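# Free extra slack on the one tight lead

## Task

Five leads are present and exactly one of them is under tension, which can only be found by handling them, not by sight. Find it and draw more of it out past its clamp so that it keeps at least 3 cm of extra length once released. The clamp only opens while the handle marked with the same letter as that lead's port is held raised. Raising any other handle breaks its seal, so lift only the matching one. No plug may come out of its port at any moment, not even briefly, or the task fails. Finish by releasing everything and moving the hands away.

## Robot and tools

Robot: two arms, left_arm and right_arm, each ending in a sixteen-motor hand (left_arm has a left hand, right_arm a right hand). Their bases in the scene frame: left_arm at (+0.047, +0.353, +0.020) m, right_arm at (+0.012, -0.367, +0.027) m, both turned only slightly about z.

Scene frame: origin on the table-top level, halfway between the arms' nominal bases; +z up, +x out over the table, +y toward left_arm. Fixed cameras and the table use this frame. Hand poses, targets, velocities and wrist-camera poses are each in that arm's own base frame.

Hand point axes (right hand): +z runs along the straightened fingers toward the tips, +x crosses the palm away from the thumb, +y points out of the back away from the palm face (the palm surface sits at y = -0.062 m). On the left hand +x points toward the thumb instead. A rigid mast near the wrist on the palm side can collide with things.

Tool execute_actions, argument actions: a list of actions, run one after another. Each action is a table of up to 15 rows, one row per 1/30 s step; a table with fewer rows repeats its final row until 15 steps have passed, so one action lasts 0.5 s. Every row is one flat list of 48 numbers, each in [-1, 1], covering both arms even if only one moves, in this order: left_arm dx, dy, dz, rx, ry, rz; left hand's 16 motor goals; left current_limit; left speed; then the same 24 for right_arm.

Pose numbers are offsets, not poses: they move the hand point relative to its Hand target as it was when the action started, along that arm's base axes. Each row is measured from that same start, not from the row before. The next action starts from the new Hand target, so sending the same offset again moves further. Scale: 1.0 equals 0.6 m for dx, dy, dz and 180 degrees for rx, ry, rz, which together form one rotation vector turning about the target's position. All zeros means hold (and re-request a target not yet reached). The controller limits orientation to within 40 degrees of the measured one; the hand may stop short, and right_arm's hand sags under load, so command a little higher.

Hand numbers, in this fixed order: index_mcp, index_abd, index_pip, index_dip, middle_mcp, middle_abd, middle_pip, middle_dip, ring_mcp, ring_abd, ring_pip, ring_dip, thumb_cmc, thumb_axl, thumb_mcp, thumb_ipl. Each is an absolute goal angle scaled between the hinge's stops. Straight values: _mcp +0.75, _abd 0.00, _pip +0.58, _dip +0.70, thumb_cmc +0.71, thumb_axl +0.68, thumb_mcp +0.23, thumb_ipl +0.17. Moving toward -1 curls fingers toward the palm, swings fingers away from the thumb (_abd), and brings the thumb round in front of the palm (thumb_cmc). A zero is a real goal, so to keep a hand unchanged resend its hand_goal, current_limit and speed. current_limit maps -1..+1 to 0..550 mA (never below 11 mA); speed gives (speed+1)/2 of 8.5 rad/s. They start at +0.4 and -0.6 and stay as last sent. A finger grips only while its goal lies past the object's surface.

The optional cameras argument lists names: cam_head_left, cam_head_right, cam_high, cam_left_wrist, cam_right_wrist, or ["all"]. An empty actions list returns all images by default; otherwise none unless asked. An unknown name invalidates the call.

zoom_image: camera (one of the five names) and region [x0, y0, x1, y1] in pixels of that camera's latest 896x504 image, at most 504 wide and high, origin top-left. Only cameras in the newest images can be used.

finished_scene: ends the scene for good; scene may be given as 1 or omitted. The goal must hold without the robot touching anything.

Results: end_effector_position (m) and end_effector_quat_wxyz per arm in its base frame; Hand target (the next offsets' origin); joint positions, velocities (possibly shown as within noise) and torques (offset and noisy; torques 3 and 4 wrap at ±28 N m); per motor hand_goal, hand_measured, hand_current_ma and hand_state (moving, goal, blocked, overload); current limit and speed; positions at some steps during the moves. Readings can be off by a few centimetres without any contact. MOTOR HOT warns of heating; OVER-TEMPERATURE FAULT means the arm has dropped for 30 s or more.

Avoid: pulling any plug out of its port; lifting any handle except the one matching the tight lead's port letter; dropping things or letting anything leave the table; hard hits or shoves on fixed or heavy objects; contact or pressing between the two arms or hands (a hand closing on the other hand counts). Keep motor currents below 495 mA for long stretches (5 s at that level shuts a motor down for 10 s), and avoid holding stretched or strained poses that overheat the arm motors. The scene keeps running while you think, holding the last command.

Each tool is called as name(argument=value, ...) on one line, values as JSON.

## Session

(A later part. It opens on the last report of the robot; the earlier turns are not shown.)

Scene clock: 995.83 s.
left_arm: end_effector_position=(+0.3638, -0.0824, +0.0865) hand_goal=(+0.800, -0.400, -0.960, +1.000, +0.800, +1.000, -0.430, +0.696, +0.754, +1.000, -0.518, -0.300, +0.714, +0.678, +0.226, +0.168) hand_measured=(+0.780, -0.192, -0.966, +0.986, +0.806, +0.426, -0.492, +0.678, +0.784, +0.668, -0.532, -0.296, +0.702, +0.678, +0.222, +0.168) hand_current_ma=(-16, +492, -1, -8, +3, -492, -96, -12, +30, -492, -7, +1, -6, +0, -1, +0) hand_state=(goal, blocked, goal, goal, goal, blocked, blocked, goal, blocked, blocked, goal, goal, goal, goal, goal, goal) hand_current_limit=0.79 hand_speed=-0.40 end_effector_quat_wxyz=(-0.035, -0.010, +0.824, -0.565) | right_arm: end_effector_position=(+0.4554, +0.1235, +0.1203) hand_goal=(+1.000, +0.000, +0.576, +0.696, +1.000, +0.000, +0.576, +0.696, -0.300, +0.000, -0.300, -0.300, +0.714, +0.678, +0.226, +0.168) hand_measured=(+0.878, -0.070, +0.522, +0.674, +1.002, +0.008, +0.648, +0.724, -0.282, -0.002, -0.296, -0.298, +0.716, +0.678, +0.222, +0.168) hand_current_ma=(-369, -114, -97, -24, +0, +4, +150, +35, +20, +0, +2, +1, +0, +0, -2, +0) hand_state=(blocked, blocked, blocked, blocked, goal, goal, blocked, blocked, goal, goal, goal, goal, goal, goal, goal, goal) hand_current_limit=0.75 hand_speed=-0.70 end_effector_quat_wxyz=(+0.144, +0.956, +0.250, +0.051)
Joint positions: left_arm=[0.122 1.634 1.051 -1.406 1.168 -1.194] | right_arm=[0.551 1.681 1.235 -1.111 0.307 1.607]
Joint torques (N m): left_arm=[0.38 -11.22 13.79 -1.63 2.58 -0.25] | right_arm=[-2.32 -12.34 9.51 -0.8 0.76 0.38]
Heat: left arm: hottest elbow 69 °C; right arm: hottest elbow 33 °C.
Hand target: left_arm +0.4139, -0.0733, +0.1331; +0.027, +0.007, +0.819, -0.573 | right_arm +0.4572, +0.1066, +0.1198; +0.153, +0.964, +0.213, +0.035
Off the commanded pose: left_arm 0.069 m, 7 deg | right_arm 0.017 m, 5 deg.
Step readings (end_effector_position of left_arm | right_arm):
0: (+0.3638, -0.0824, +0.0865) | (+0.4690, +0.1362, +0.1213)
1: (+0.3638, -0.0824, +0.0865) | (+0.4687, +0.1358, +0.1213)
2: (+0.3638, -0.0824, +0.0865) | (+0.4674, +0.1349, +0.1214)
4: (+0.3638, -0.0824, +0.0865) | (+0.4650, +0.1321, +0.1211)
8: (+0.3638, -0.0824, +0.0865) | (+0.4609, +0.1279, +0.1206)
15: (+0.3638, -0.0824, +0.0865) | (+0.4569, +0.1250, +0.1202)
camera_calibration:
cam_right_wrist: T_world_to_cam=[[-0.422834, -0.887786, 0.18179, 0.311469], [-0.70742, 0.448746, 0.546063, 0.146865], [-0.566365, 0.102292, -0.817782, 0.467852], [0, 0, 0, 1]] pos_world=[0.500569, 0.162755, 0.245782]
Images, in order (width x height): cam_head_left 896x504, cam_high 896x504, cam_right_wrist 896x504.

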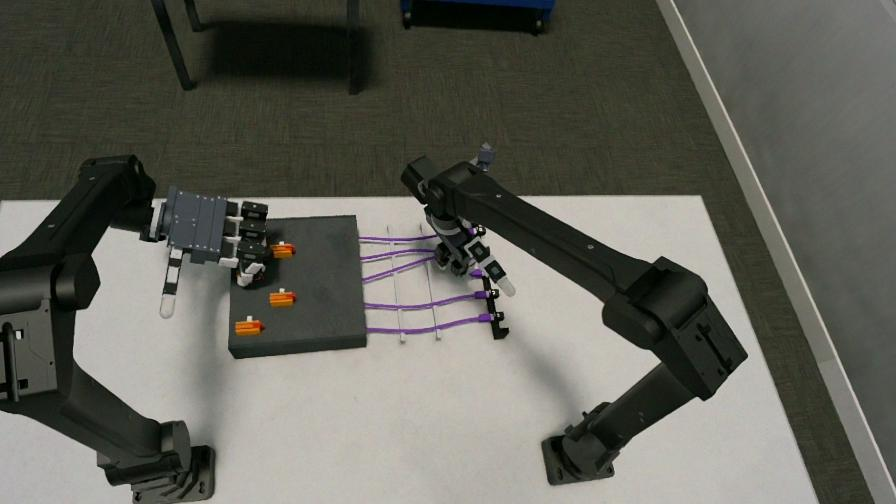

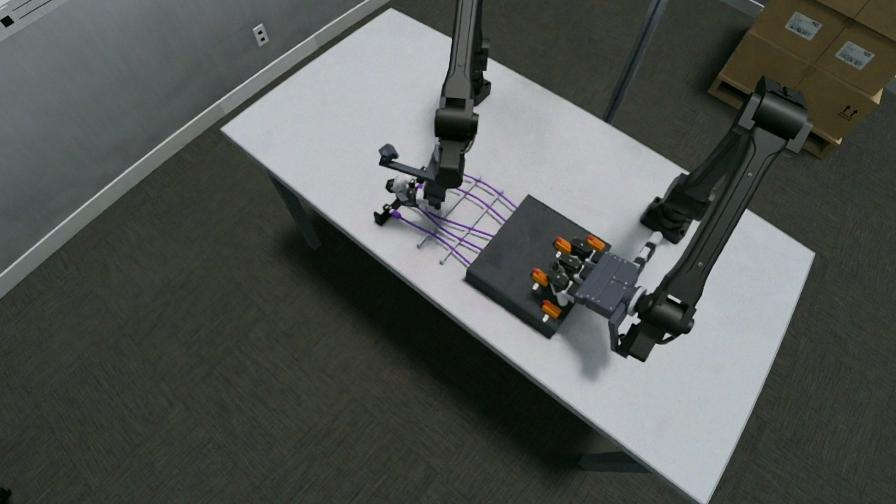

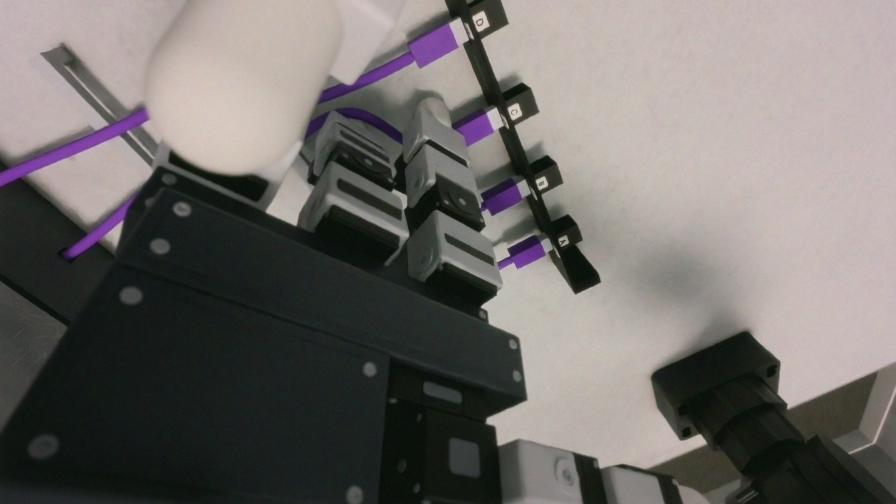

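execute_actions(actions=[[[0,0,0,0,0,0,0.80,-0.4,-0.96,1.0,0.80,1.0,-0.43,0.696,0.754,1.0,-0.518,-0.3,0.714,0.678,0.226,0.168,0.79,-0.4,-0.003,-0.025,0.002,0,0,0,1.0,0,0.576,0.696,1.0,0,0.5,0.66,-0.3,0,-0.3,-0.3,0.714,0.678,0.226,0.168,0.75,-0.7]]], cameras=["cam_head_left"])

zoom_image(camera="cam_head_left", region=[350, 210, 530, 350])

Scene clock: 997.57 s.
left_arm: end_effector_position=(+0.3638, -0.0824, +0.0865) hand_goal=(+0.800, -0.400, -0.960, +1.000, +0.800, +1.000, -0.430, +0.696, +0.754, +1.000, -0.518, -0.300, +0.714, +0.678, +0.226, +0.168) hand_measured=(+0.780, -0.192, -0.966, +0.986, +0.806, +0.426, -0.492, +0.678, +0.784, +0.668, -0.532, -0.296, +0.702, +0.678, +0.222, +0.168) hand_current_ma=(-16, +492, -1, -8, +3, -492, -96, -12, +30, -492, -7, +1, -6, +0, -1, +0) hand_state=(goal, blocked, goal, goal, goal, blocked, blocked, goal, blocked, blocked, goal, goal, goal, goal, goal, goal) hand_current_limit=0.79 hand_speed=-0.40 end_effector_quat_wxyz=(-0.035, -0.010, +0.824, -0.565) | right_arm: end_effector_position=(+0.4557, +0.1203, +0.1193) hand_goal=(+1.000, +0.000, +0.576, +0.696, +1.000, +0.000, +0.500, +0.660, -0.300, +0.000, -0.300, -0.300, +0.714, +0.678, +0.226, +0.168) hand_measured=(+0.878, -0.072, +0.522, +0.674, +1.002, +0.008, +0.648, +0.720, -0.282, -0.002, -0.296, -0.298, +0.716, +0.678, +0.222, +0.168) hand_current_ma=(-369, -120, -98, -24, +0, +4, +459, +116, +20, +0, +2, +1, +0, +0, -2, +0) hand_state=(blocked, blocked, blocked, blocked, goal, goal, blocked, blocked, goal, goal, goal, goal, goal, goal, goal, goal) hand_current_limit=0.75 hand_speed=-0.70 end_effector_quat_wxyz=(+0.138, +0.958, +0.245, +0.049)
Joint positions: left_arm=[0.122 1.634 1.051 -1.406 1.168 -1.194] | right_arm=[0.54 1.679 1.235 -1.111 0.294 1.608]
Joint torques (N m): left_arm=[0.5 -10.75 13.72 -1.48 2.56 -0.3] | right_arm=[-3.25 -13.98 7.65 -0.49 1.21 0.15]
Heat: left arm: hottest elbow 69 °C; right arm: hottest elbow 33 °C.
Hand target: left_arm +0.4139, -0.0733, +0.1331; +0.027, +0.007, +0.819, -0.573 | right_arm +0.4553, +0.0917, +0.1209; +0.153, +0.964, +0.213, +0.035
Off the commanded pose: left_arm 0.069 m, 7 deg | right_arm 0.029 m, 4 deg.
Step readings (end_effector_position of left_arm | right_arm):
0: (+0.3638, -0.0824, +0.0865) | (+0.4554, +0.1234, +0.1203)
1: (+0.3638, -0.0824, +0.0865) | (+0.4554, +0.1234, +0.1203)
2: (+0.3638, -0.0824, +0.0865) | (+0.4554, +0.1232, +0.1202)
4: (+0.3638, -0.0824, +0.0865) | (+0.4556, +0.1221, +0.1197)
8: (+0.3638, -0.0824, +0.0865) | (+0.4557, +0.1205, +0.1193)
15: (+0.3638, -0.0824, +0.0865) | (+0.4557, +0.1203, +0.1193)
Images, in order (width x height): cam_head_left 896x504.

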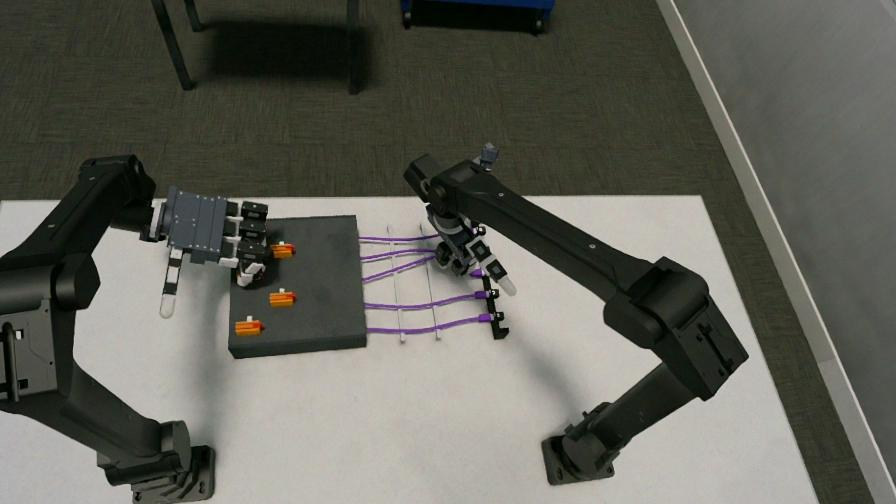

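Scaled by 2.800 from the camera's 896x504 image, which has a finer 1280x720 frame.

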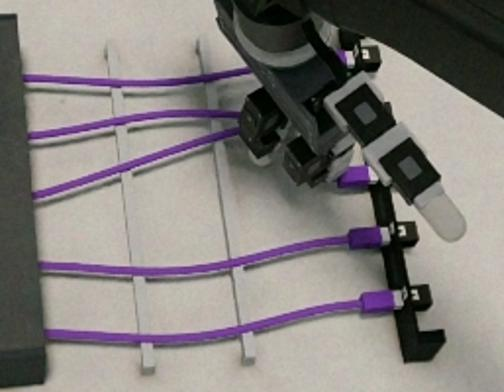

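execute_actions(actions=[[[0,0,0,0,0,0,0.80,-0.4,-0.96,1.0,0.80,1.0,-0.43,0.696,0.754,1.0,-0.518,-0.3,0.714,0.678,0.226,0.168,0.79,-0.4,0,-0.02,0.006,0,0,0,1.0,0,0.576,0.696,1.0,0,0.55,0.68,-0.3,0,-0.3,-0.3,0.714,0.678,0.226,0.168,0.75,-0.7]]], cameras=["cam_head_left", "cam_right_wrist"])

zoom_image(camera="cam_head_left", region=[350, 210, 530, 350])

Scene clock: 999.13 s.
left_arm: end_effector_position=(+0.3638, -0.0824, +0.0865) hand_goal=(+0.800, -0.400, -0.960, +1.000, +0.800, +1.000, -0.430, +0.696, +0.754, +1.000, -0.518, -0.300, +0.714, +0.678, +0.226, +0.168) hand_measured=(+0.780, -0.192, -0.966, +0.986, +0.806, +0.426, -0.492, +0.678, +0.784, +0.668, -0.532, -0.296, +0.702, +0.678, +0.222, +0.168) hand_current_ma=(-16, +492, -1, -8, +3, -492, -96, -12, +30, -492, -7, +1, -6, +0, -1, +0) hand_state=(goal, blocked, goal, goal, goal, blocked, blocked, goal, blocked, blocked, goal, goal, goal, goal, goal, goal) hand_current_limit=0.79 hand_speed=-0.40 end_effector_quat_wxyz=(-0.035, -0.010, +0.824, -0.565) | right_arm: end_effector_position=(+0.4567, +0.1151, +0.1203) hand_goal=(+1.000, +0.000, +0.576, +0.696, +1.000, +0.000, +0.550, +0.680, -0.300, +0.000, -0.300, -0.300, +0.714, +0.678, +0.226, +0.168) hand_measured=(+0.894, -0.078, +0.524, +0.674, +1.002, +0.000, +0.648, +0.720, -0.282, -0.002, -0.296, -0.298, +0.716, +0.678, +0.222, +0.168) hand_current_ma=(-303, -135, -89, -24, +0, +0, +242, +62, +20, +0, +2, +1, +0, +0, -2, +0) hand_state=(blocked, blocked, blocked, blocked, goal, goal, blocked, blocked, goal, goal, goal, goal, goal, goal, goal, goal) hand_current_limit=0.75 hand_speed=-0.70 end_effector_quat_wxyz=(+0.131, +0.961, +0.238, +0.049)
Joint positions: left_arm=[0.122 1.634 1.051 -1.406 1.168 -1.194] | right_arm=[0.525 1.673 1.235 -1.111 0.281 1.608]
Joint torques (N m): left_arm=[0.09 -10.99 13.71 -1.62 2.55 -0.25] | right_arm=[-3.78 -14.8 6.68 -0.43 1.64 -0.08]
Heat: left arm: hottest elbow 69 °C; right arm: hottest elbow 33 °C.
Hand target: left_arm +0.4139, -0.0733, +0.1331; +0.027, +0.007, +0.819, -0.573 | right_arm +0.4553, +0.0798, +0.1245; +0.153, +0.964, +0.213, +0.035
Off the commanded pose: left_arm 0.069 m, 7 deg | right_arm 0.036 m, 4 deg.
Step readings (end_effector_position of left_arm | right_arm):
0: (+0.3638, -0.0824, +0.0865) | (+0.4557, +0.1203, +0.1193)
1: (+0.3638, -0.0824, +0.0865) | (+0.4557, +0.1203, +0.1193)
2: (+0.3638, -0.0824, +0.0865) | (+0.4558, +0.1200, +0.1194)
4: (+0.3638, -0.0824, +0.0865) | (+0.4559, +0.1189, +0.1195)
8: (+0.3638, -0.0824, +0.0865) | (+0.4565, +0.1160, +0.1199)
15: (+0.3638, -0.0824, +0.0865) | (+0.4567, +0.1151, +0.1203)
camera_calibration:
cam_right_wrist: T_world_to_cam=[[-0.444243, -0.881343, 0.160878, 0.31606], [-0.692327, 0.451688, 0.562727, 0.14227], [-0.568623, 0.138608, -0.810837, 0.465415], [0, 0, 0, 1]] pos_world=[0.50355, 0.149786, 0.24647]
Images, in order (width x height): cam_head_left 896x504, cam_right_wrist 896x504.

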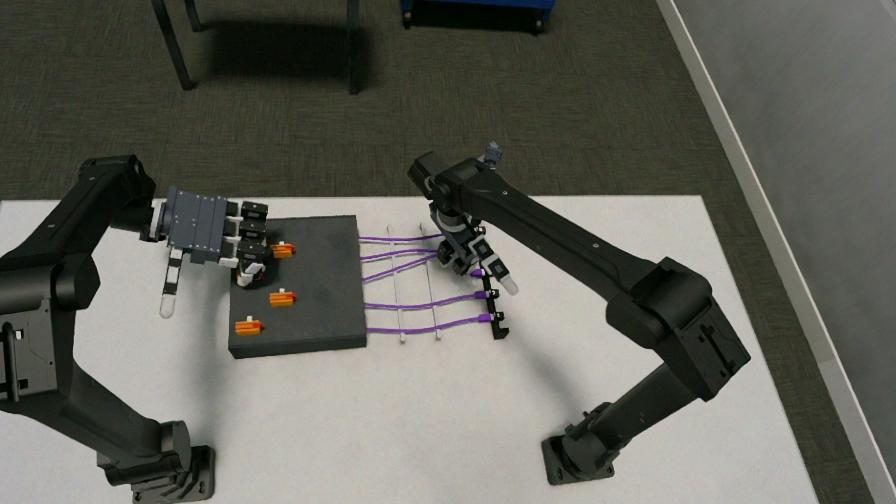

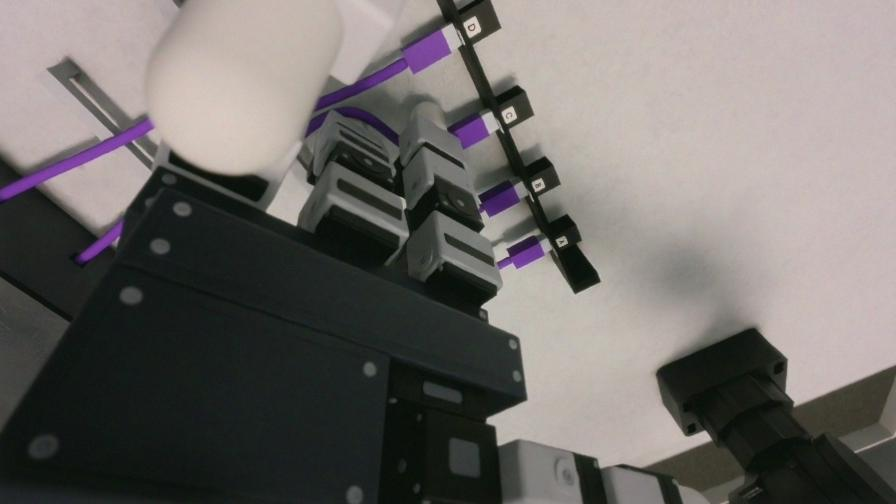

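Scaled by 2.800 from the camera's 896x504 image, which has a finer 1280x720 frame.

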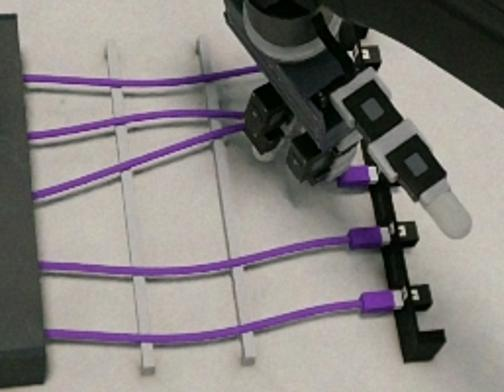

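execute_actions(actions=[[[0,0,0,0,0,0,0.80,-0.4,-0.96,1.0,0.80,1.0,-0.43,0.696,0.754,1.0,-0.518,-0.3,0.714,0.678,0.226,0.168,0.79,-0.4,-0.004,-0.022,0.004,0,0,0,1.0,0,0.576,0.696,1.0,0,0.55,0.68,-0.3,0,-0.3,-0.3,0.714,0.678,0.226,0.168,0.75,-0.7]]], cameras=["cam_head_left", "cam_high", "cam_right_wrist"])

zoom_image(camera="cam_head_left", region=[350, 210, 530, 350])

zoom_image(camera="cam_high", region=[360, 150, 520, 280])

Scene clock: 1001.03 s.
left_arm: end_effector_position=(+0.3638, -0.0824, +0.0865) hand_goal=(+0.800, -0.400, -0.960, +1.000, +0.800, +1.000, -0.430, +0.696, +0.754, +1.000, -0.518, -0.300, +0.714, +0.678, +0.226, +0.168) hand_measured=(+0.780, -0.192, -0.966, +0.986, +0.806, +0.426, -0.492, +0.678, +0.784, +0.668, -0.532, -0.296, +0.702, +0.678, +0.222, +0.168) hand_current_ma=(-16, +492, -1, -8, +3, -492, -96, -12, +30, -492, -7, +1, -6, +0, -1, +0) hand_state=(goal, blocked, goal, goal, goal, blocked, blocked, goal, blocked, blocked, goal, goal, goal, goal, goal, goal) hand_current_limit=0.79 hand_speed=-0.40 end_effector_quat_wxyz=(-0.035, -0.010, +0.824, -0.565) | right_arm: end_effector_position=(+0.4588, +0.1085, +0.1217) hand_goal=(+1.000, +0.000, +0.576, +0.696, +1.000, +0.000, +0.550, +0.680, -0.300, +0.000, -0.300, -0.300, +0.714, +0.678, +0.226, +0.168) hand_measured=(+0.922, -0.078, +0.538, +0.676, +1.002, +0.000, +0.648, +0.720, -0.282, -0.002, -0.296, -0.298, +0.716, +0.678, +0.222, +0.168) hand_current_ma=(-189, -135, -56, -21, +0, +0, +242, +62, +20, +0, +2, +1, +0, +0, -2, +0) hand_state=(blocked, blocked, blocked, blocked, goal, goal, blocked, blocked, goal, goal, goal, goal, goal, goal, goal, goal) hand_current_limit=0.75 hand_speed=-0.70 end_effector_quat_wxyz=(+0.126, +0.963, +0.234, +0.052)
Joint positions: left_arm=[0.122 1.634 1.051 -1.406 1.168 -1.194] | right_arm=[0.508 1.663 1.23 -1.104 0.271 1.598]
Joint torques (N m): left_arm=[0.91 -11.05 13.78 -1.46 2.57 -0.24] | right_arm=[-4.13 -15.68 5.45 -0.46 1.98 -0.18]
Heat: left arm: hottest elbow 69 °C; right arm: hottest shoulder 32 °C.
Hand target: left_arm +0.4139, -0.0733, +0.1331; +0.027, +0.007, +0.819, -0.573 | right_arm +0.4530, +0.0666, +0.1270; +0.153, +0.964, +0.213, +0.035
Off the commanded pose: left_arm 0.069 m, 7 deg | right_arm 0.043 m, 4 deg.
Step readings (end_effector_position of left_arm | right_arm):
0: (+0.3638, -0.0824, +0.0865) | (+0.4567, +0.1151, +0.1203)
1: (+0.3638, -0.0824, +0.0865) | (+0.4567, +0.1151, +0.1203)
2: (+0.3638, -0.0824, +0.0865) | (+0.4568, +0.1148, +0.1204)
4: (+0.3638, -0.0824, +0.0865) | (+0.4573, +0.1140, +0.1210)
8: (+0.3638, -0.0824, +0.0865) | (+0.4582, +0.1097, +0.1215)
15: (+0.3638, -0.0824, +0.0865) | (+0.4586, +0.1085, +0.1217)
camera_calibration:
cam_right_wrist: T_world_to_cam=[[-0.451552, -0.879942, 0.147658, 0.315797], [-0.6907, 0.449496, 0.566469, 0.144899], [-0.564832, 0.153803, -0.810746, 0.465216], [0, 0, 0, 1]] pos_world=[0.505449, 0.1412, 0.248462]
Images, in order (width x height): cam_head_left 896x504, cam_high 896x504, cam_right_wrist 896x504.

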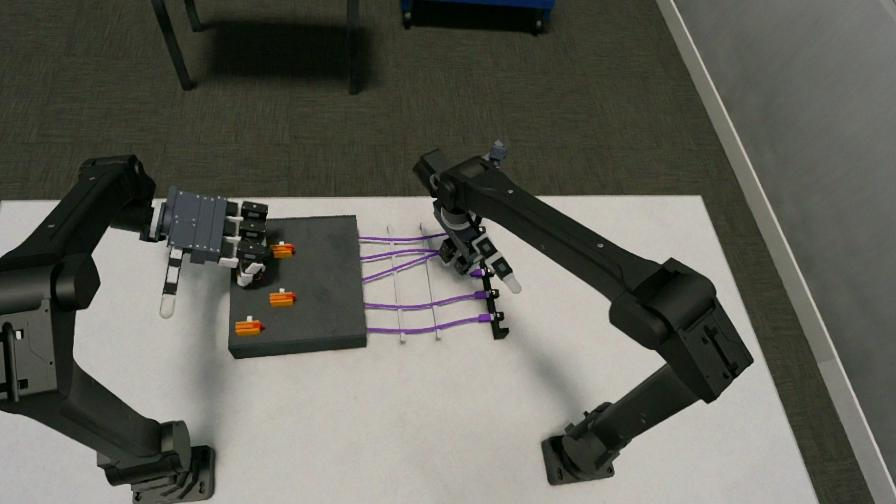

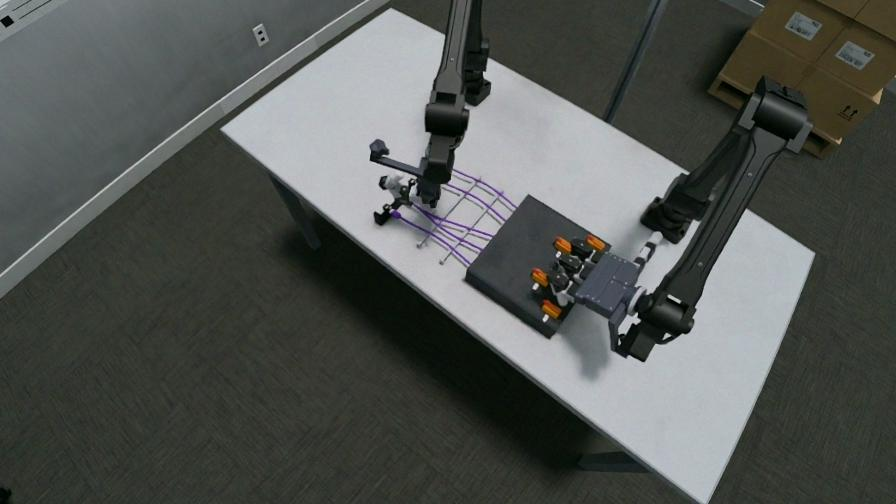

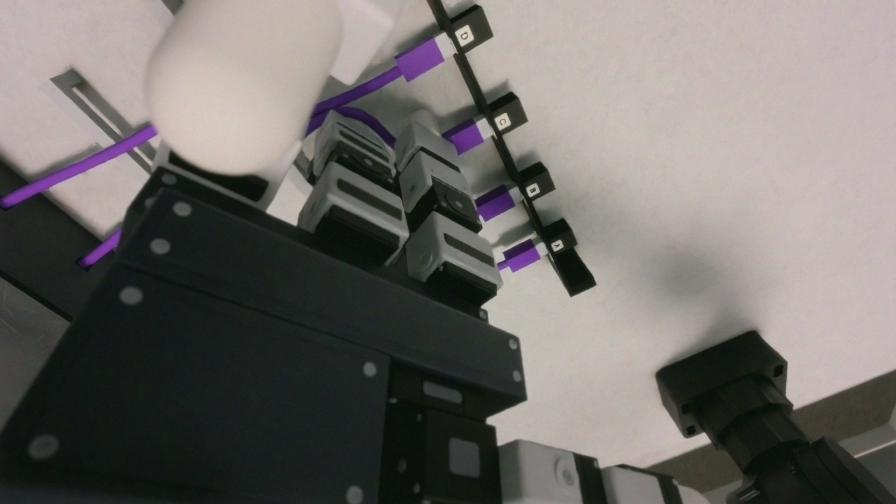

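Scaled by 2.800 from the camera's 896x504 image, which has a finer 1280x720 frame.

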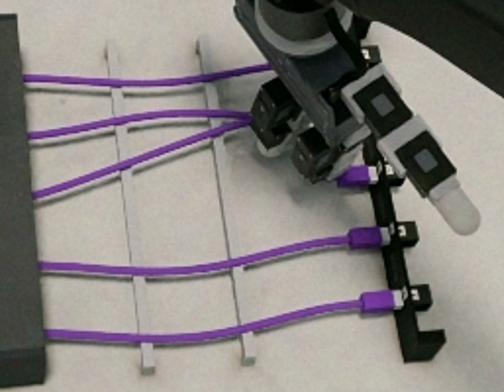

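Scaled by 3.150 from the camera's 896x504 image, which has a finer 1280x720 frame.

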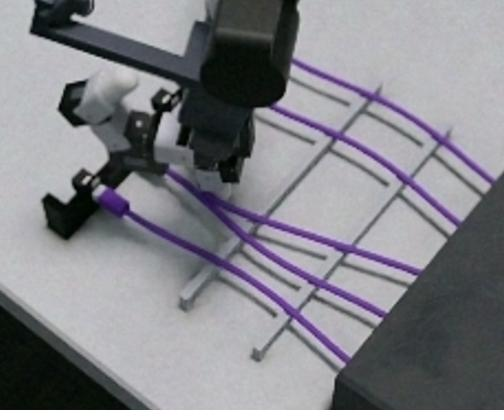

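execute_actions(actions=[[[0,0,0,0,0,0,0.80,-0.4,-0.96,1.0,0.80,1.0,-0.43,0.696,0.754,1.0,-0.518,-0.3,0.714,0.678,0.226,0.168,0.79,-0.4,-0.014,-0.02,0.002,0,0,0,1.0,0,0.576,0.696,1.0,0,0.55,0.68,-0.3,0,-0.3,-0.3,0.714,0.678,0.226,0.168,0.75,-0.7]]], cameras=["cam_head_left", "cam_high", "cam_right_wrist"])

zoom_image(camera="cam_head_left", region=[350, 210, 530, 350])

zoom_image(camera="cam_high", region=[360, 150, 520, 280])

Scene clock: 1002.27 s.
left_arm: end_effector_position=(+0.3638, -0.0824, +0.0865) hand_goal=(+0.800, -0.400, -0.960, +1.000, +0.800, +1.000, -0.430, +0.696, +0.754, +1.000, -0.518, -0.300, +0.714, +0.678, +0.226, +0.168) hand_measured=(+0.780, -0.192, -0.966, +0.986, +0.806, +0.426, -0.492, +0.678, +0.784, +0.668, -0.532, -0.296, +0.702, +0.678, +0.222, +0.168) hand_current_ma=(-16, +492, -1, -8, +3, -492, -96, -12, +30, -492, -7, +1, -6, +0, -1, +0) hand_state=(goal, blocked, goal, goal, goal, blocked, blocked, goal, blocked, blocked, goal, goal, goal, goal, goal, goal) hand_current_limit=0.79 hand_speed=-0.40 end_effector_quat_wxyz=(-0.035, -0.010, +0.824, -0.565) | right_arm: end_effector_position=(+0.4556, +0.1024, +0.1230) hand_goal=(+1.000, +0.000, +0.576, +0.696, +1.000, +0.000, +0.550, +0.680, -0.300, +0.000, -0.300, -0.300, +0.714, +0.678, +0.226, +0.168) hand_measured=(+0.938, -0.096, +0.546, +0.678, +1.002, -0.014, +0.648, +0.720, -0.282, -0.002, -0.296, -0.298, +0.716, +0.678, +0.222, +0.168) hand_current_ma=(-133, -192, -39, -16, +0, -10, +242, +62, +20, +0, +2, +1, +0, +0, -2, +0) hand_state=(blocked, blocked, blocked, goal, goal, goal, blocked, blocked, goal, goal, goal, goal, goal, goal, goal, goal) hand_current_limit=0.75 hand_speed=-0.70 end_effector_quat_wxyz=(+0.120, +0.964, +0.230, +0.062)
Joint positions: left_arm=[0.122 1.634 1.051 -1.406 1.168 -1.194] | right_arm=[0.498 1.636 1.202 -1.078 0.265 1.591]
Joint torques (N m): left_arm=[0.56 -11.4 13.87 -1.37 2.58 -0.25] | right_arm=[-4.42 -15.62 4.97 -1.01 2.13 -0.3]
Heat: left arm: hottest elbow 69 °C; right arm: hottest shoulder 32 °C.
Hand target: left_arm +0.4139, -0.0733, +0.1331; +0.027, +0.007, +0.819, -0.573 | right_arm +0.4445, +0.0545, +0.1281; +0.153, +0.964, +0.213, +0.034
Off the commanded pose: left_arm 0.069 m, 7 deg | right_arm 0.049 m, 5 deg.
Step readings (end_effector_position of left_arm | right_arm):
0: (+0.3638, -0.0824, +0.0865) | (+0.4588, +0.1086, +0.1217)
1: (+0.3638, -0.0824, +0.0865) | (+0.4587, +0.1085, +0.1215)
2: (+0.3638, -0.0824, +0.0865) | (+0.4584, +0.1081, +0.1214)
4: (+0.3638, -0.0824, +0.0865) | (+0.4572, +0.1072, +0.1218)
8: (+0.3638, -0.0824, +0.0865) | (+0.4556, +0.1042, +0.1229)
15: (+0.3638, -0.0824, +0.0865) | (+0.4556, +0.1024, +0.1230)
camera_calibration:
cam_right_wrist: T_world_to_cam=[[-0.456875, -0.880534, 0.126198, 0.313953], [-0.699053, 0.443143, 0.561204, 0.149807], [-0.550082, 0.168181, -0.818, 0.458117], [0, 0, 0, 1]] pos_world=[0.500162, 0.133014, 0.251048]
Images, in order (width x height): cam_head_left 896x504, cam_high 896x504, cam_right_wrist 896x504.

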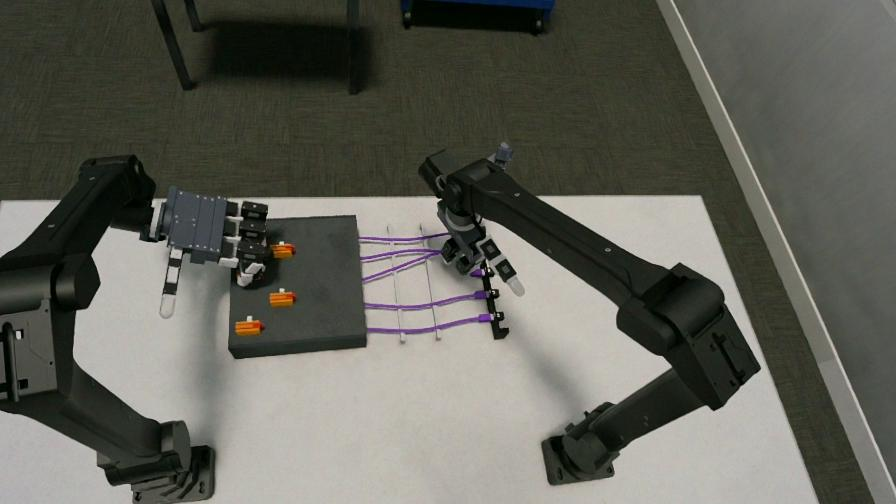

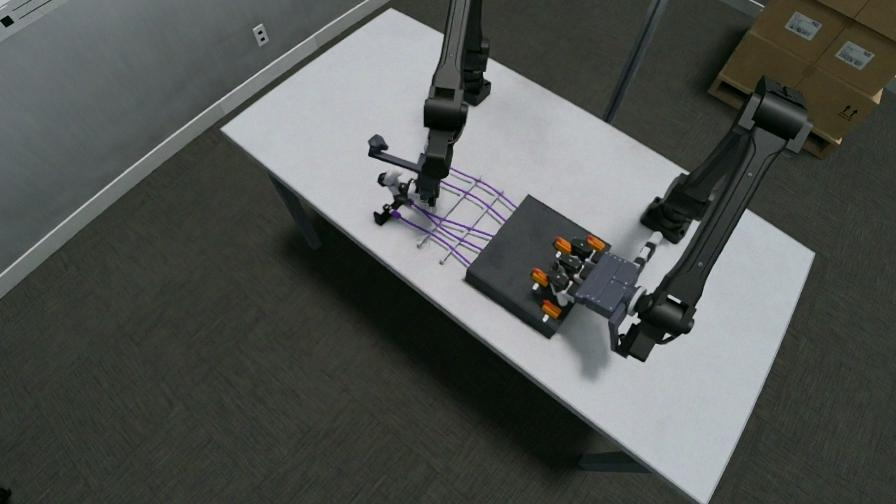

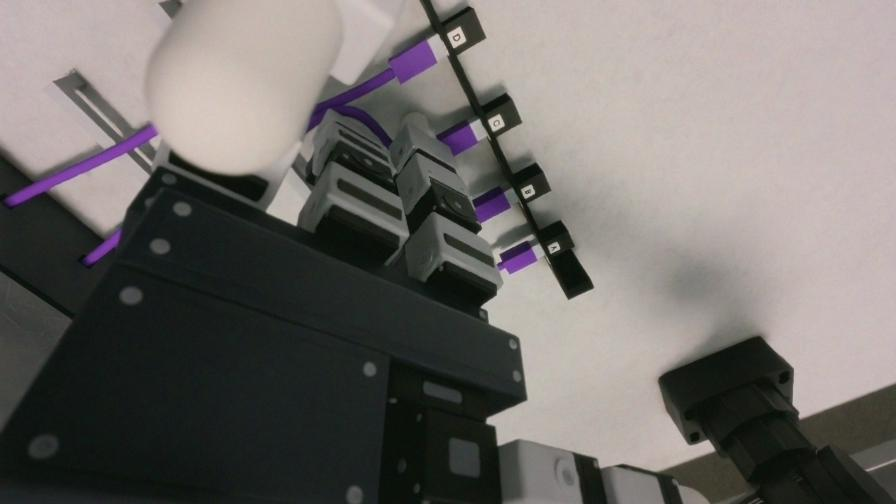

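Scaled by 2.800 from the camera's 896x504 image, which has a finer 1280x720 frame.

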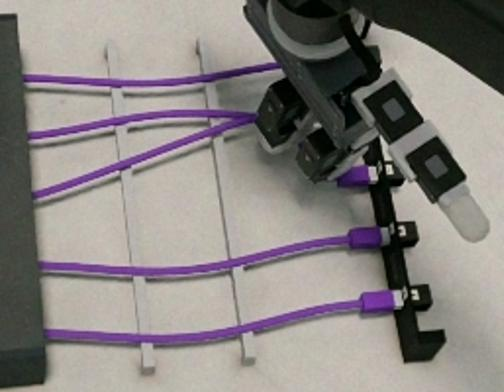

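Scaled by 3.150 from the camera's 896x504 image, which has a finer 1280x720 frame.

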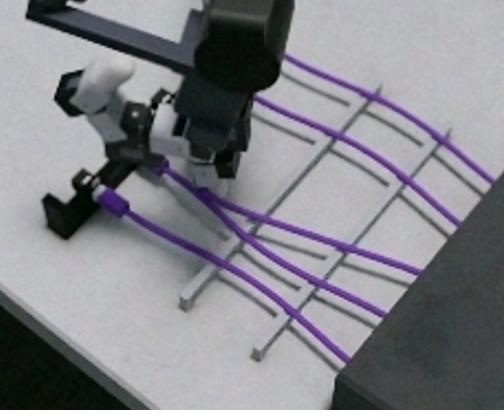

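execute_actions(actions=[[[0,0,0,0,0,0,0.80,-0.4,-0.96,1.0,0.80,1.0,-0.43,0.696,0.754,1.0,-0.518,-0.3,0.714,0.678,0.226,0.168,0.79,-0.4,-0.0315,-0.025,0,0,0,-0.0833,1.0,0,0.576,0.696,1.0,0,0.55,0.68,-0.3,0,-0.3,-0.3,0.714,0.678,0.226,0.168,0.75,-0.7]]], cameras=["cam_head_left", "cam_high", "cam_right_wrist"])

zoom_image(camera="cam_head_left", region=[350, 210, 530, 350])

zoom_image(camera="cam_high", region=[360, 150, 520, 280])

Scene clock: 1004.97 s.
left_arm: end_effector_position=(+0.3638, -0.0824, +0.0865) hand_goal=(+0.800, -0.400, -0.960, +1.000, +0.800, +1.000, -0.430, +0.696, +0.754, +1.000, -0.518, -0.300, +0.714, +0.678, +0.226, +0.168) hand_measured=(+0.780, -0.192, -0.966, +0.986, +0.806, +0.426, -0.492, +0.678, +0.784, +0.668, -0.532, -0.296, +0.702, +0.678, +0.222, +0.168) hand_current_ma=(-16, +492, -1, -8, +3, -492, -96, -12, +30, -492, -7, +1, -6, +0, -1, +0) hand_state=(goal, blocked, goal, goal, goal, blocked, blocked, goal, blocked, blocked, goal, goal, goal, goal, goal, goal) hand_current_limit=0.79 hand_speed=-0.40 end_effector_quat_wxyz=(-0.035, -0.010, +0.824, -0.565) | right_arm: end_effector_position=(+0.4365, +0.0868, +0.1237) hand_goal=(+1.000, +0.000, +0.576, +0.696, +1.000, +0.000, +0.550, +0.680, -0.300, +0.000, -0.300, -0.300, +0.714, +0.678, +0.226, +0.168) hand_measured=(+0.960, -0.120, +0.558, +0.686, +1.002, +0.002, +0.650, +0.722, -0.282, -0.002, -0.296, -0.298, +0.716, +0.678, +0.222, +0.168) hand_current_ma=(-67, -266, -18, -8, +0, +0, +247, +63, +20, +0, +2, +1, +0, +0, -2, +0) hand_state=(blocked, blocked, goal, goal, goal, goal, blocked, blocked, goal, goal, goal, goal, goal, goal, goal, goal) hand_current_limit=0.75 hand_speed=-0.70 end_effector_quat_wxyz=(+0.115, +0.985, +0.118, +0.059)
Joint positions: left_arm=[0.122 1.634 1.051 -1.406 1.168 -1.194] | right_arm=[0.469 1.636 1.213 -1.115 0.257 1.796]
Joint torques (N m): left_arm=[0.09 -10.93 13.74 -1.48 2.58 -0.28] | right_arm=[-4.84 -12.75 7.73 -2.7 2.16 0.01]
Heat: left arm: hottest elbow 69 °C; right arm: hottest shoulder 32 °C.
Hand target: left_arm +0.4139, -0.0733, +0.1331; +0.027, +0.007, +0.819, -0.573 | right_arm +0.4256, +0.0395, +0.1282; +0.156, +0.984, +0.085, +0.014
Off the commanded pose: left_arm 0.069 m, 7 deg | right_arm 0.049 m, 8 deg.
Step readings (end_effector_position of left_arm | right_arm):
0: (+0.3638, -0.0824, +0.0865) | (+0.4557, +0.1025, +0.1230)
1: (+0.3638, -0.0824, +0.0865) | (+0.4556, +0.1024, +0.1230)
2: (+0.3638, -0.0824, +0.0865) | (+0.4549, +0.1019, +0.1229)
4: (+0.3638, -0.0824, +0.0865) | (+0.4510, +0.0990, +0.1225)
8: (+0.3638, -0.0824, +0.0865) | (+0.4438, +0.0924, +0.1231)
15: (+0.3638, -0.0824, +0.0865) | (+0.4380, +0.0873, +0.1235)
camera_calibration:
cam_right_wrist: T_world_to_cam=[[-0.644911, -0.758383, 0.0945744, 0.366789], [-0.5921, 0.574041, 0.565592, 0.0844359], [-0.483225, 0.308759, -0.819244, 0.409616], [0, 0, 0, 1]] pos_world=[0.484478, 0.103225, 0.25313]
Images, in order (width x height): cam_head_left 896x504, cam_high 896x504, cam_right_wrist 896x504.

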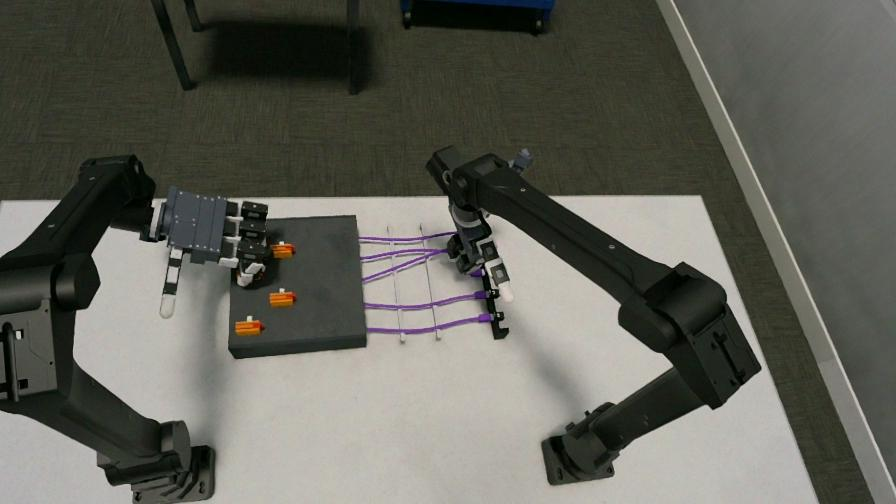

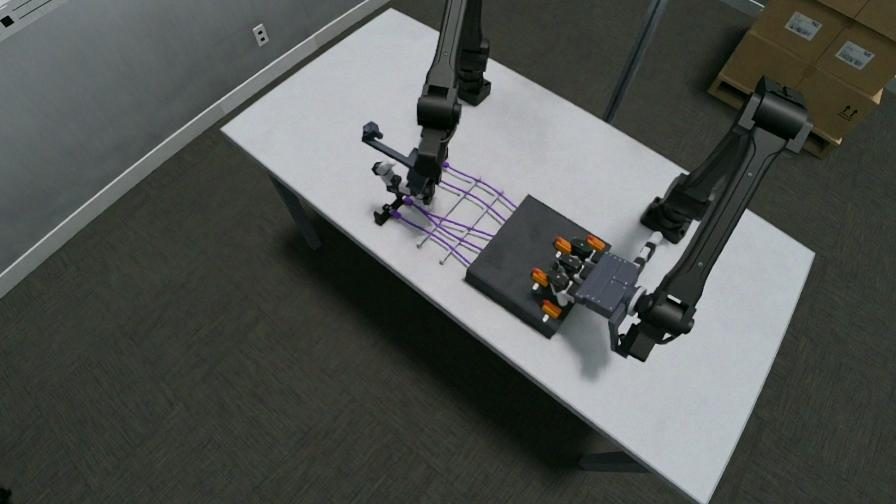

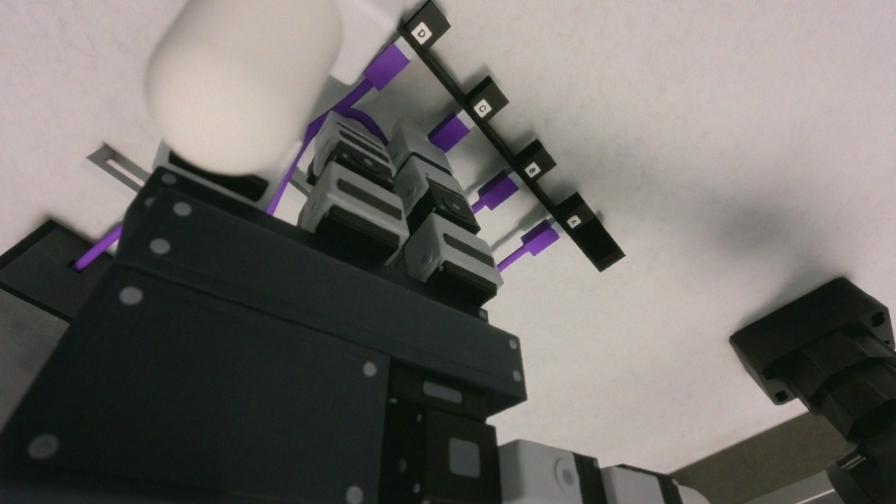

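Scaled by 2.800 from the camera's 896x504 image, which has a finer 1280x720 frame.

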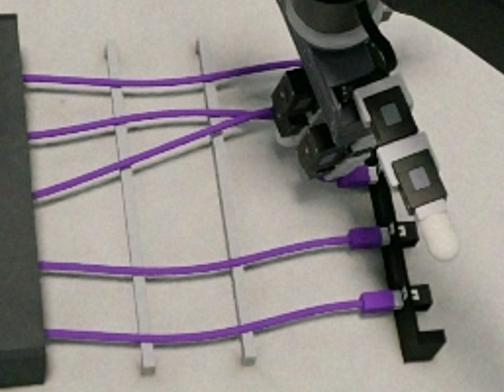

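Scaled by 3.150 from the camera's 896x504 image, which has a finer 1280x720 frame.

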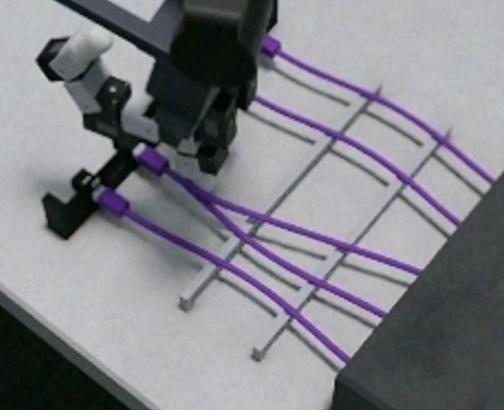

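execute_actions(actions=[[[0,0,0,0,0,0,0.80,-0.4,-0.96,1.0,0.80,1.0,-0.43,0.696,0.754,1.0,-0.518,-0.3,0.714,0.678,0.226,0.168,0.79,-0.4,0.007,0.06,-0.004,0,0,0,1.0,0,0.576,0.696,1.0,0,0.55,0.68,-0.3,0,-0.3,-0.3,0.714,0.678,0.226,0.168,0.75,-0.7]],[[0,0,0,0,0,0,0.80,-0.4,-0.96,1.0,0.80,1.0,-0.43,0.696,0.754,1.0,-0.518,-0.3,0.714,0.678,0.226,0.168,0.79,-0.4,0.007,0.045,-0.003,0,0,0,1.0,0,0.576,0.696,1.0,0,0.55,0.68,-0.3,0,-0.3,-0.3,0.714,0.678,0.226,0.168,0.75,-0.7]]], cameras=["cam_head_left", "cam_high"])

zoom_image(camera="cam_head_left", region=[350, 210, 530, 350])

zoom_image(camera="cam_high", region=[360, 150, 520, 280])

Scene clock: 1007.40 s.
left_arm: end_effector_position=(+0.3638, -0.0824, +0.0865) hand_goal=(+0.800, -0.400, -0.960, +1.000, +0.800, +1.000, -0.430, +0.696, +0.754, +1.000, -0.518, -0.300, +0.714, +0.678, +0.226, +0.168) hand_measured=(+0.780, -0.192, -0.966, +0.986, +0.806, +0.426, -0.492, +0.678, +0.784, +0.668, -0.532, -0.296, +0.702, +0.678, +0.222, +0.168) hand_current_ma=(-16, +492, -1, -8, +3, -492, -96, -12, +30, -492, -7, +1, -6, +0, -1, +0) hand_state=(goal, blocked, goal, goal, goal, blocked, blocked, goal, blocked, blocked, goal, goal, goal, goal, goal, goal) hand_current_limit=0.79 hand_speed=-0.40 end_effector_quat_wxyz=(-0.035, -0.010, +0.824, -0.565) | right_arm: end_effector_position=(+0.4369, +0.1038, +0.1252) hand_goal=(+1.000, +0.000, +0.576, +0.696, +1.000, +0.000, +0.550, +0.680, -0.300, +0.000, -0.300, -0.300, +0.714, +0.678, +0.226, +0.168) hand_measured=(+0.924, -0.118, +0.542, +0.682, +1.002, +0.004, +0.650, +0.722, -0.282, -0.002, -0.296, -0.298, +0.716, +0.678, +0.222, +0.168) hand_current_ma=(-175, -264, -46, -11, +0, +1, +249, +64, +20, +0, +2, +1, +0, +0, -2, +0) hand_state=(blocked, blocked, blocked, goal, goal, goal, blocked, blocked, goal, goal, goal, goal, goal, goal, goal, goal) hand_current_limit=0.75 hand_speed=-0.70 end_effector_quat_wxyz=(+0.146, +0.984, +0.097, +0.032)
Joint positions: left_arm=[0.122 1.634 1.051 -1.406 1.168 -1.194] | right_arm=[0.507 1.717 1.3 -1.214 0.295 1.889]
Joint torques (N m): left_arm=[0.5 -10.93 13.61 -1.59 2.59 -0.27] | right_arm=[0.03 -12.69 9.22 -1.09 0.55 0.21]
Heat: left arm: hottest elbow 69 °C; right arm: hottest shoulder 32 °C.
Hand target: left_arm +0.4139, -0.0733, +0.1331; +0.027, +0.007, +0.819, -0.573 | right_arm +0.4341, +0.1026, +0.1239; +0.156, +0.984, +0.085, +0.014
Off the commanded pose: left_arm 0.069 m, 7 deg | right_arm 0.003 m, 3 deg.
Step readings (end_effector_position of left_arm | right_arm):
0: (+0.3638, -0.0824, +0.0865) | (+0.4365, +0.0868, +0.1237)
1: (+0.3638, -0.0824, +0.0865) | (+0.4365, +0.0869, +0.1236)
2: (+0.3638, -0.0824, +0.0865) | (+0.4365, +0.0870, +0.1237)
4: (+0.3638, -0.0824, +0.0865) | (+0.4371, +0.0883, +0.1238)
8: (+0.3638, -0.0824, +0.0865) | (+0.4381, +0.0917, +0.1244)
15: (+0.3638, -0.0824, +0.0865) | (+0.4371, +0.0928, +0.1248)
16: (+0.3638, -0.0824, +0.0865) | (+0.4370, +0.0928, +0.1249)
17: (+0.3638, -0.0824, +0.0865) | (+0.4368, +0.0936, +0.1251)
19: (+0.3638, -0.0824, +0.0865) | (+0.4372, +0.0965, +0.1251)
23: (+0.3638, -0.0824, +0.0865) | (+0.4379, +0.1029, +0.1251)
30: (+0.3638, -0.0824, +0.0865) | (+0.4371, +0.1037, +0.1253)
Images, in order (width x height): cam_head_left 896x504, cam_high 896x504.

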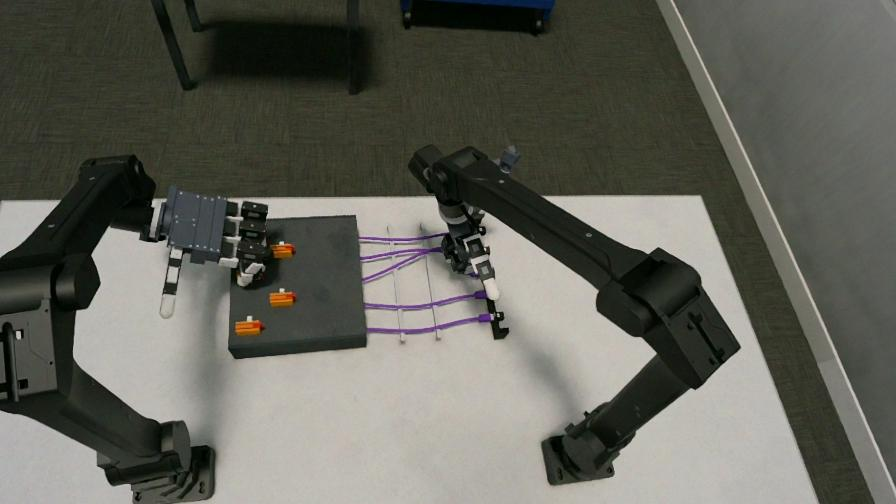

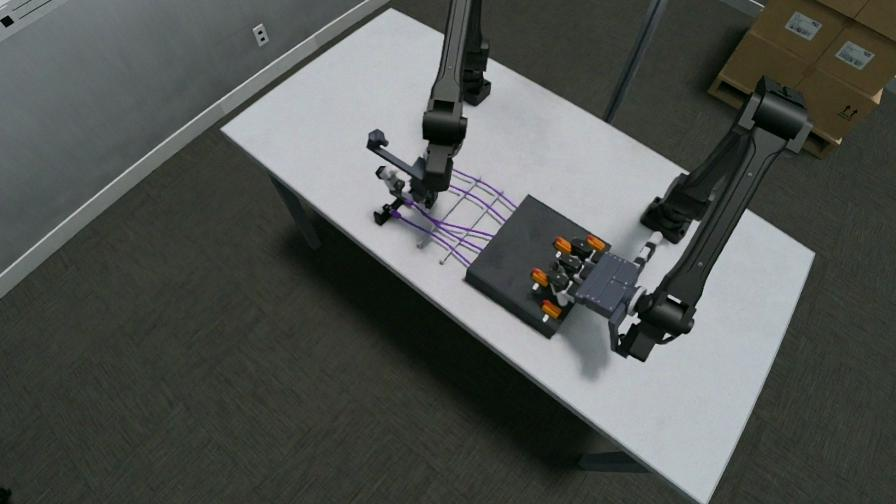

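Scaled by 2.800 from the camera's 896x504 image, which has a finer 1280x720 frame.

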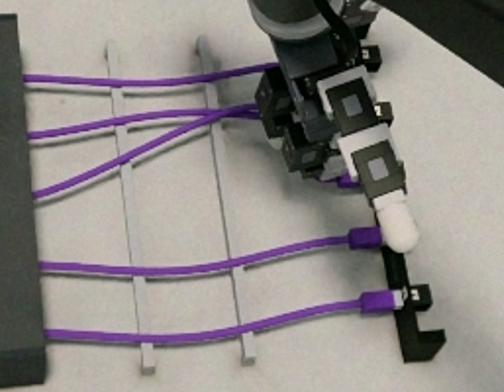

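Scaled by 3.150 from the camera's 896x504 image, which has a finer 1280x720 frame.

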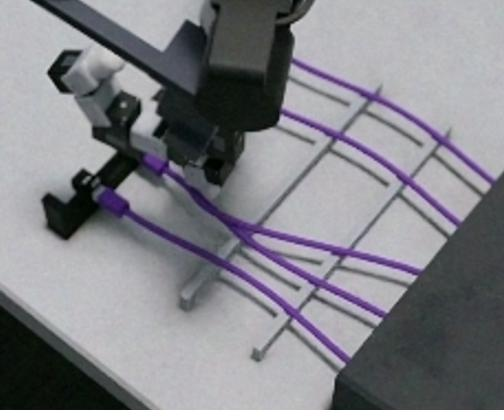

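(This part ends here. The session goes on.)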